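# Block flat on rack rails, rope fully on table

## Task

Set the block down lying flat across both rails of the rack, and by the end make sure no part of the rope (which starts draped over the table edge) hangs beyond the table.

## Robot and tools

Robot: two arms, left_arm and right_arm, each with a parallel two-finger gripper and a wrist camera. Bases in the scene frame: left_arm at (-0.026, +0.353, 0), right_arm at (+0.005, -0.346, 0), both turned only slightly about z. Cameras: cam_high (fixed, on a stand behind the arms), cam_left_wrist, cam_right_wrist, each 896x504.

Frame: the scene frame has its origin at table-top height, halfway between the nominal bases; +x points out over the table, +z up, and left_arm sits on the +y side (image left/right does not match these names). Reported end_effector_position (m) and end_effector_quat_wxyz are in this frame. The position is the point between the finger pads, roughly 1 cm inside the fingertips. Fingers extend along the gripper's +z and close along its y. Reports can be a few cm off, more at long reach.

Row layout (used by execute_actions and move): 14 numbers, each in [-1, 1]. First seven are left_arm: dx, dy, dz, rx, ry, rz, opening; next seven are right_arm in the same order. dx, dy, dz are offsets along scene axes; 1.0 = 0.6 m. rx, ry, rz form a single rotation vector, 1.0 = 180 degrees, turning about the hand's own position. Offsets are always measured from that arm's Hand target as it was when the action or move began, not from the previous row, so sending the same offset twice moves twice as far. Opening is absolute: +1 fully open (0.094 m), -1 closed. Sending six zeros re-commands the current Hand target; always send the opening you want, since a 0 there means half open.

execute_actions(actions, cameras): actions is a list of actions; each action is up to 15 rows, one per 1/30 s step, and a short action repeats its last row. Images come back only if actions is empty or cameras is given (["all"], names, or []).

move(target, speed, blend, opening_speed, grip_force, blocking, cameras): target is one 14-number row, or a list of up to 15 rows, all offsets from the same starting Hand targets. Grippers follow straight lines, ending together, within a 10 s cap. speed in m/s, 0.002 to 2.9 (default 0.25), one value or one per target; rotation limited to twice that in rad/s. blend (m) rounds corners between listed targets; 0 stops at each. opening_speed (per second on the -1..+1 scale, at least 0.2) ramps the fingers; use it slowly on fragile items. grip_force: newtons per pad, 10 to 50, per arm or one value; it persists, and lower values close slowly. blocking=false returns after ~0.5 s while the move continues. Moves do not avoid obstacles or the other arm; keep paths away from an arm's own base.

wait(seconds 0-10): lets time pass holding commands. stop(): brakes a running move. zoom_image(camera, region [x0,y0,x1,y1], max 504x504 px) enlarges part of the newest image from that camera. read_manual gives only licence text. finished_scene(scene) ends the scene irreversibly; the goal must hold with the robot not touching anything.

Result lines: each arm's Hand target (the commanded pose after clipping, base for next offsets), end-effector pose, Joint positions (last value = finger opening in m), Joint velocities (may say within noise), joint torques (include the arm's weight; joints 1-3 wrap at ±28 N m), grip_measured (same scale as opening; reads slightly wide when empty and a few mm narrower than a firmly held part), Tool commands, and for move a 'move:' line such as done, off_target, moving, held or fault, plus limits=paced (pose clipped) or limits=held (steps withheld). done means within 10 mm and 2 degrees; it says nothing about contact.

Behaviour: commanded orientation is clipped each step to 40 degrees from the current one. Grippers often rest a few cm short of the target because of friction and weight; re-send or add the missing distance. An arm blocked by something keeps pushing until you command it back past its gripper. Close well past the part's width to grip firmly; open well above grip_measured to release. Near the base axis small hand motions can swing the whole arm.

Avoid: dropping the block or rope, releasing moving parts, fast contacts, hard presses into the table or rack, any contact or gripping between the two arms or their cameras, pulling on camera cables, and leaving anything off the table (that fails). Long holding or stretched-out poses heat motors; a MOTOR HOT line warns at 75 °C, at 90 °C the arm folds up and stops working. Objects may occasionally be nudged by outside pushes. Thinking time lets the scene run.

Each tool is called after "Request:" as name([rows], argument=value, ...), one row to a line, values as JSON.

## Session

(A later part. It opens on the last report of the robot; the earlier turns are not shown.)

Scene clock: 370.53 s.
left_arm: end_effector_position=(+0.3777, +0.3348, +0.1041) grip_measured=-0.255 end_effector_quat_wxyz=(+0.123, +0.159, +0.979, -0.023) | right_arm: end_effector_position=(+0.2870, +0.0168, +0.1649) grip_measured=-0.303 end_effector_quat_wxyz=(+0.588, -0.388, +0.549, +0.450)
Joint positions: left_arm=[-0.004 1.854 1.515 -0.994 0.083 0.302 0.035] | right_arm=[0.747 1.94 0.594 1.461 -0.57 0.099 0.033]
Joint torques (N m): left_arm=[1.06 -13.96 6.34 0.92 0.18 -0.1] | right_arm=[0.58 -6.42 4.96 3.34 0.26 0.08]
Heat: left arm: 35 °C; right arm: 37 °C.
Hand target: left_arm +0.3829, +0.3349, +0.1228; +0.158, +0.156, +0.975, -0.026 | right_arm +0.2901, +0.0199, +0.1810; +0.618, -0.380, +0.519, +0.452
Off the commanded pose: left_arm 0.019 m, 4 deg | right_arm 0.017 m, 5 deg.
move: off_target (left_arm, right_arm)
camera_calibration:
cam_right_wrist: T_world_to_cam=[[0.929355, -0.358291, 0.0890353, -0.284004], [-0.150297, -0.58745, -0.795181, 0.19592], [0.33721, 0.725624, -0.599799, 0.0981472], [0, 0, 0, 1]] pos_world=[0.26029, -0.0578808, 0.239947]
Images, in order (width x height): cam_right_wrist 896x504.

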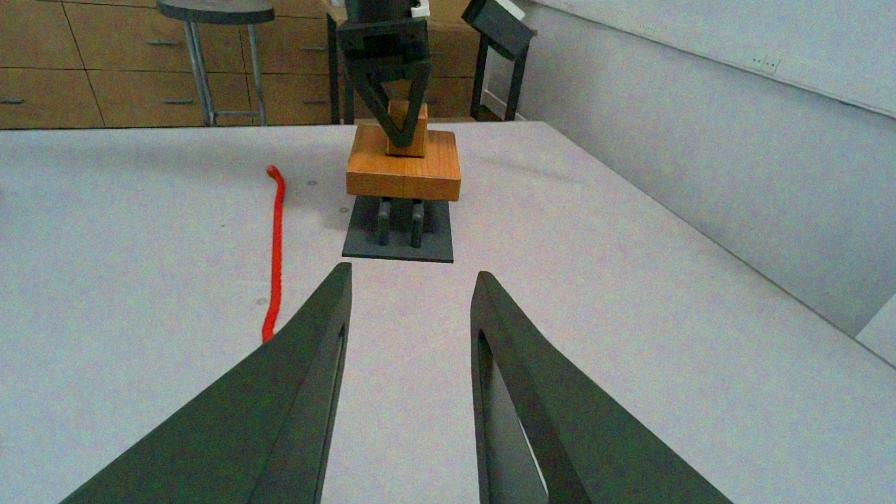

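Request:
move(target=[0.0,0.0,-0.025,-0.0018,-0.0053,0,-1,0,0,0,0,0,0,-0.3], speed=0.05, cameras=["cam_right_wrist"])

Request:
zoom_image(camera="cam_right_wrist", region=[330, 60, 510, 280])

Scene clock: 376.97 s.
left_arm: end_effector_position=(+0.3757, +0.3339, +0.0983) grip_measured=-0.258 end_effector_quat_wxyz=(+0.137, +0.158, +0.977, -0.030) | right_arm: end_effector_position=(+0.2870, +0.0168, +0.1649) grip_measured=-0.303 end_effector_quat_wxyz=(+0.588, -0.388, +0.549, +0.450)
Joint positions: left_arm=[0.001 1.825 1.447 -0.928 0.101 0.302 0.035] | right_arm=[0.747 1.94 0.594 1.461 -0.57 0.099 0.033]
Joint torques (N m): left_arm=[0.29 -11.66 5.7 1.19 0.08 -0.03] | right_arm=[0.58 -6.38 5.04 3.35 0.25 0.09]
Heat: left arm: 35 °C; right arm: 38 °C.
Hand target: left_arm +0.3831, +0.3350, +0.1079; +0.167, +0.156, +0.973, -0.027 | right_arm +0.2901, +0.0199, +0.1810; +0.618, -0.380, +0.519, +0.452
Off the commanded pose: left_arm 0.012 m, 3 deg | right_arm 0.017 m, 5 deg.
move: off_target (left_arm, right_arm)
camera_calibration:
cam_right_wrist: T_world_to_cam=[[0.929355, -0.358291, 0.0890353, -0.284004], [-0.150297, -0.58745, -0.795181, 0.19592], [0.33721, 0.725624, -0.599799, 0.0981472], [0, 0, 0, 1]] pos_world=[0.26029, -0.0578808, 0.239947]
Images, in order (width x height): cam_right_wrist 896x504.

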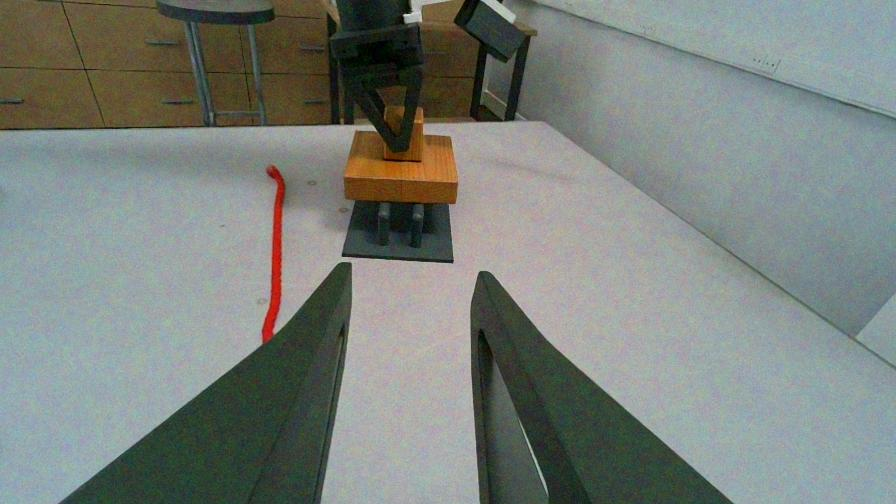

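Scaled by 2.291 from the camera's 896x504 image, which has a finer 1280x720 frame.

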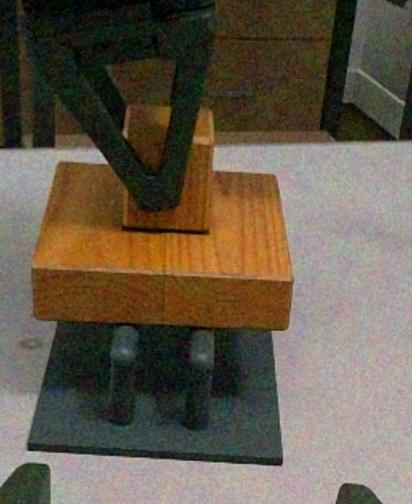

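Request:
move(target=[0.0,0.0,-0.02,0.0025,0.0074,0,-1,0,0,0,0,0,0,-0.3], speed=0.04, cameras=["cam_right_wrist"])

Request:
zoom_image(camera="cam_right_wrist", region=[330, 60, 510, 280])

Scene clock: 384.47 s.
left_arm: end_effector_position=(+0.3763, +0.3339, +0.0975) grip_measured=-0.262 end_effector_quat_wxyz=(+0.139, +0.158, +0.977, -0.030) | right_arm: end_effector_position=(+0.2870, +0.0168, +0.1649) grip_measured=-0.303 end_effector_quat_wxyz=(+0.588, -0.388, +0.549, +0.450)
Joint positions: left_arm=[0.001 1.825 1.443 -0.921 0.101 0.302 0.035] | right_arm=[0.747 1.94 0.594 1.461 -0.57 0.099 0.033]
Joint torques (N m): left_arm=[0.2 -9.62 5.31 1.24 0.04 -0.03] | right_arm=[0.57 -6.45 4.93 3.35 0.23 0.08]
Heat: left arm: 35 °C; right arm: 39 °C.
Hand target: left_arm +0.3830, +0.3350, +0.0958; +0.155, +0.156, +0.975, -0.025 | right_arm +0.2901, +0.0199, +0.1810; +0.618, -0.380, +0.519, +0.452
Off the commanded pose: left_arm 0.007 m, 2 deg | right_arm 0.017 m, 5 deg.
move: off_target (right_arm)
camera_calibration:
cam_right_wrist: T_world_to_cam=[[0.929355, -0.358291, 0.0890353, -0.284004], [-0.150297, -0.58745, -0.795181, 0.19592], [0.33721, 0.725624, -0.599799, 0.0981472], [0, 0, 0, 1]] pos_world=[0.26029, -0.0578808, 0.239947]
Images, in order (width x height): cam_right_wrist 896x504.

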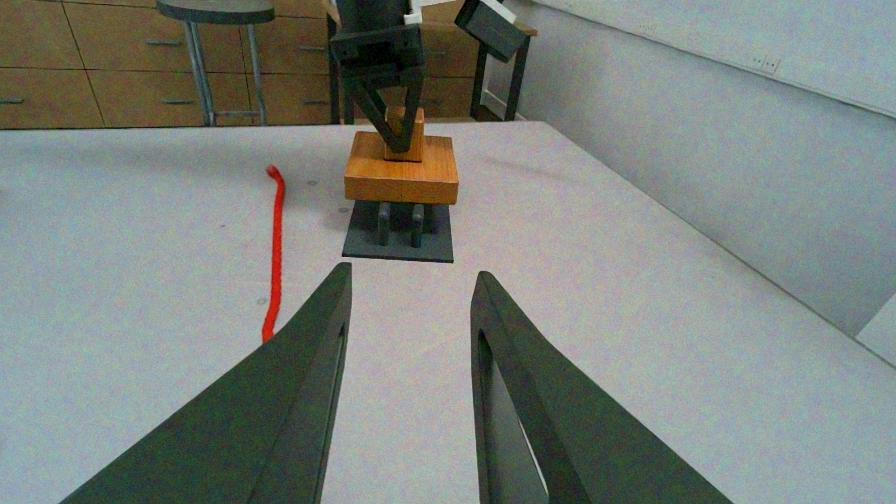

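Scaled by 2.291 from the camera's 896x504 image, which has a finer 1280x720 frame.

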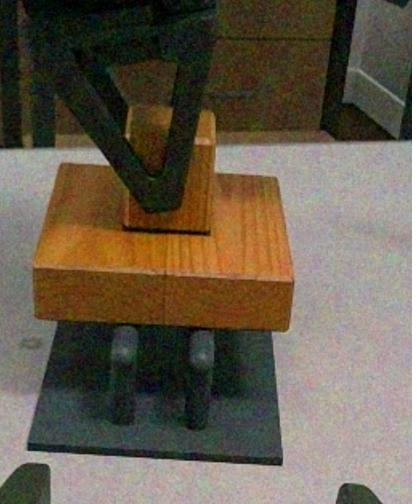

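Request:
move([
  [0.0,0.0,0.012,0,0,0,-1,0,0,0,0,0,0,-0.3],
  [0.0,0.0,0.012,0,0,0,0.5,0,0,0,0,0,0,-0.3],
], speed=0.04, opening_speed=0.6, cameras=["cam_right_wrist"])

Request:
zoom_image(camera="cam_right_wrist", region=[330, 60, 510, 280])

Scene clock: 395.77 s.
left_arm: end_effector_position=(+0.3779, +0.3340, +0.0979) grip_measured=+0.498 end_effector_quat_wxyz=(+0.142, +0.158, +0.977, -0.029) | right_arm: end_effector_position=(+0.2870, +0.0168, +0.1649) grip_measured=-0.303 end_effector_quat_wxyz=(+0.588, -0.388, +0.549, +0.450)
Joint positions: left_arm=[0.001 1.825 1.443 -0.914 0.1 0.302 0.07] | right_arm=[0.747 1.94 0.594 1.461 -0.57 0.099 0.033]
Joint torques (N m): left_arm=[-0.1 -9.74 7.13 0.94 0.05 -0.06] | right_arm=[0.64 -6.42 5 3.33 0.24 0.11]
Heat: left arm: 34 °C; right arm: 40 °C.
Hand target: left_arm +0.3830, +0.3350, +0.1030; +0.155, +0.156, +0.975, -0.025 | right_arm +0.2901, +0.0199, +0.1810; +0.618, -0.380, +0.519, +0.452
Off the commanded pose: left_arm 0.007 m, 2 deg | right_arm 0.017 m, 5 deg.
move: off_target (right_arm)
camera_calibration:
cam_right_wrist: T_world_to_cam=[[0.929355, -0.358291, 0.0890353, -0.284004], [-0.150297, -0.58745, -0.795181, 0.19592], [0.33721, 0.725624, -0.599799, 0.0981472], [0, 0, 0, 1]] pos_world=[0.26029, -0.0578808, 0.239947]
Images, in order (width x height): cam_right_wrist 896x504.

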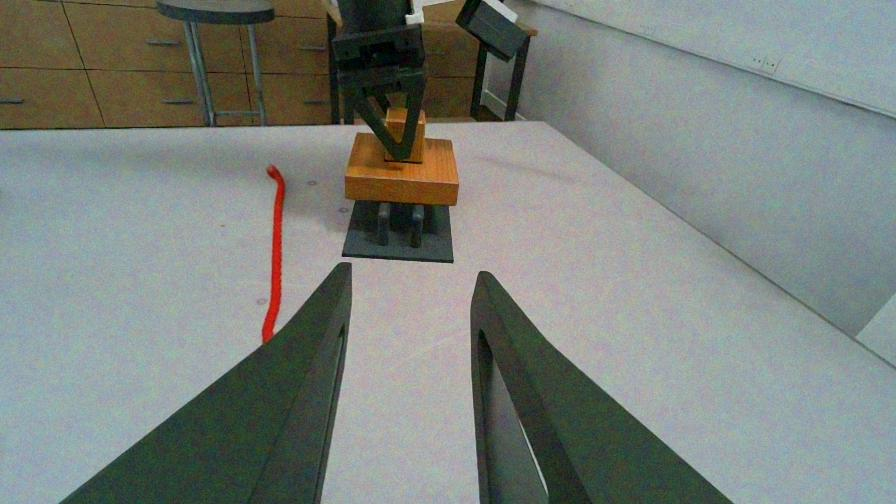

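Scaled by 2.291 from the camera's 896x504 image, which has a finer 1280x720 frame.

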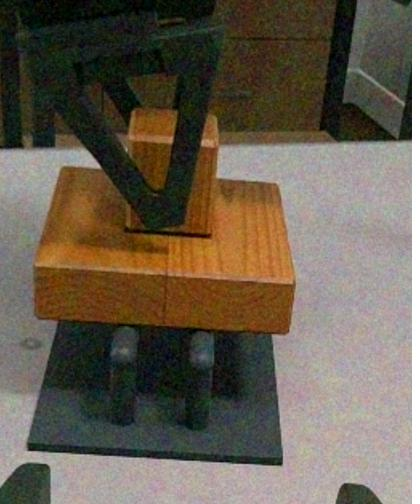

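Request:
move(target=[-0.055,0.016,0.2,0,0,0,0.5,0,0,0,0,0,0,-0.3], speed=0.1, cameras=["cam_right_wrist","cam_high"])

Request:
zoom_image(camera="cam_right_wrist", region=[330, 60, 510, 280])

Request:
zoom_image(camera="cam_high", region=[340, 60, 480, 200])

Scene clock: 404.70 s.
left_arm: end_effector_position=(+0.3513, +0.3432, +0.2077) grip_measured=+0.498 end_effector_quat_wxyz=(+0.137, +0.154, +0.978, -0.027) | right_arm: end_effector_position=(+0.2870, +0.0168, +0.1649) grip_measured=-0.303 end_effector_quat_wxyz=(+0.588, -0.388, +0.549, +0.450)
Joint positions: left_arm=[0.025 1.761 1.806 -1.353 0.1 0.318 0.07] | right_arm=[0.747 1.94 0.594 1.461 -0.57 0.099 0.033]
Joint torques (N m): left_arm=[0.59 -10.28 8.29 0.74 0.08 0.11] | right_arm=[0.62 -6.42 4.98 3.32 0.23 0.1]
Heat: left arm: 34 °C; right arm: 41 °C.
Hand target: left_arm +0.3500, +0.3445, +0.2231; +0.155, +0.156, +0.975, -0.025 | right_arm +0.2901, +0.0199, +0.1810; +0.618, -0.380, +0.519, +0.452
Off the commanded pose: left_arm 0.015 m, 2 deg | right_arm 0.017 m, 5 deg.
move: off_target (left_arm, right_arm)
camera_calibration:
cam_right_wrist: T_world_to_cam=[[0.929355, -0.358291, 0.0890353, -0.284004], [-0.150297, -0.58745, -0.795181, 0.19592], [0.33721, 0.725624, -0.599799, 0.0981472], [0, 0, 0, 1]] pos_world=[0.26029, -0.0578808, 0.239947]
Images, in order (width x height): cam_high 896x504, cam_right_wrist 896x504.

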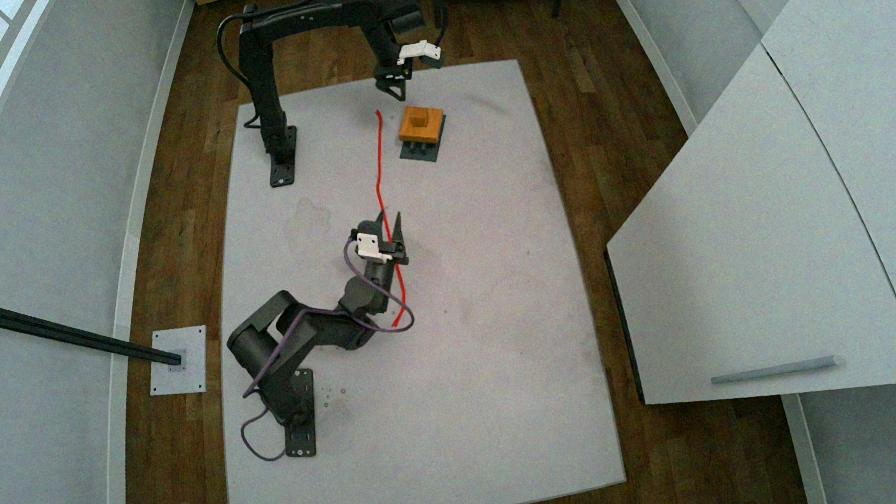

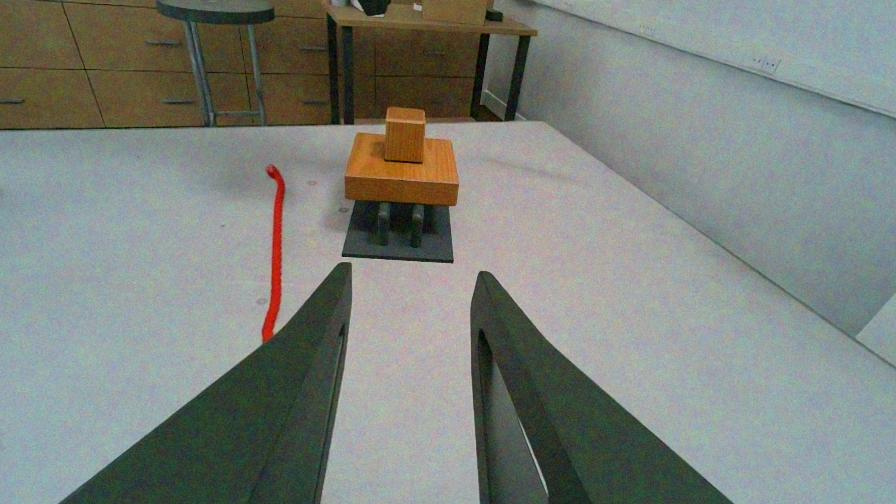

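Scaled by 2.291 from the camera's 896x504 image, which has a finer 1280x720 frame.

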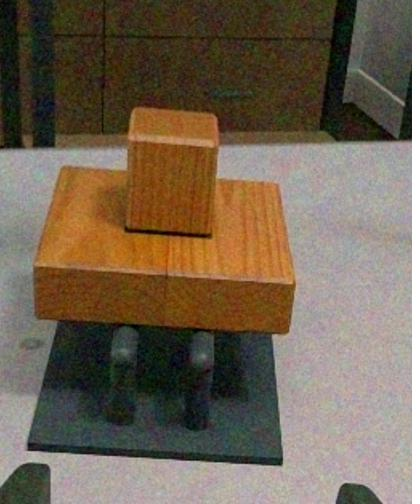

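Scaled by 3.600 from the camera's 896x504 image, which has a finer 1280x720 frame.

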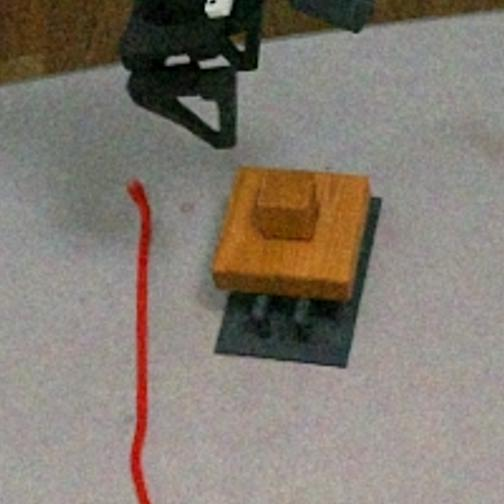

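Request:
finished_scene(scene=3)

The scene is finished: the task was done.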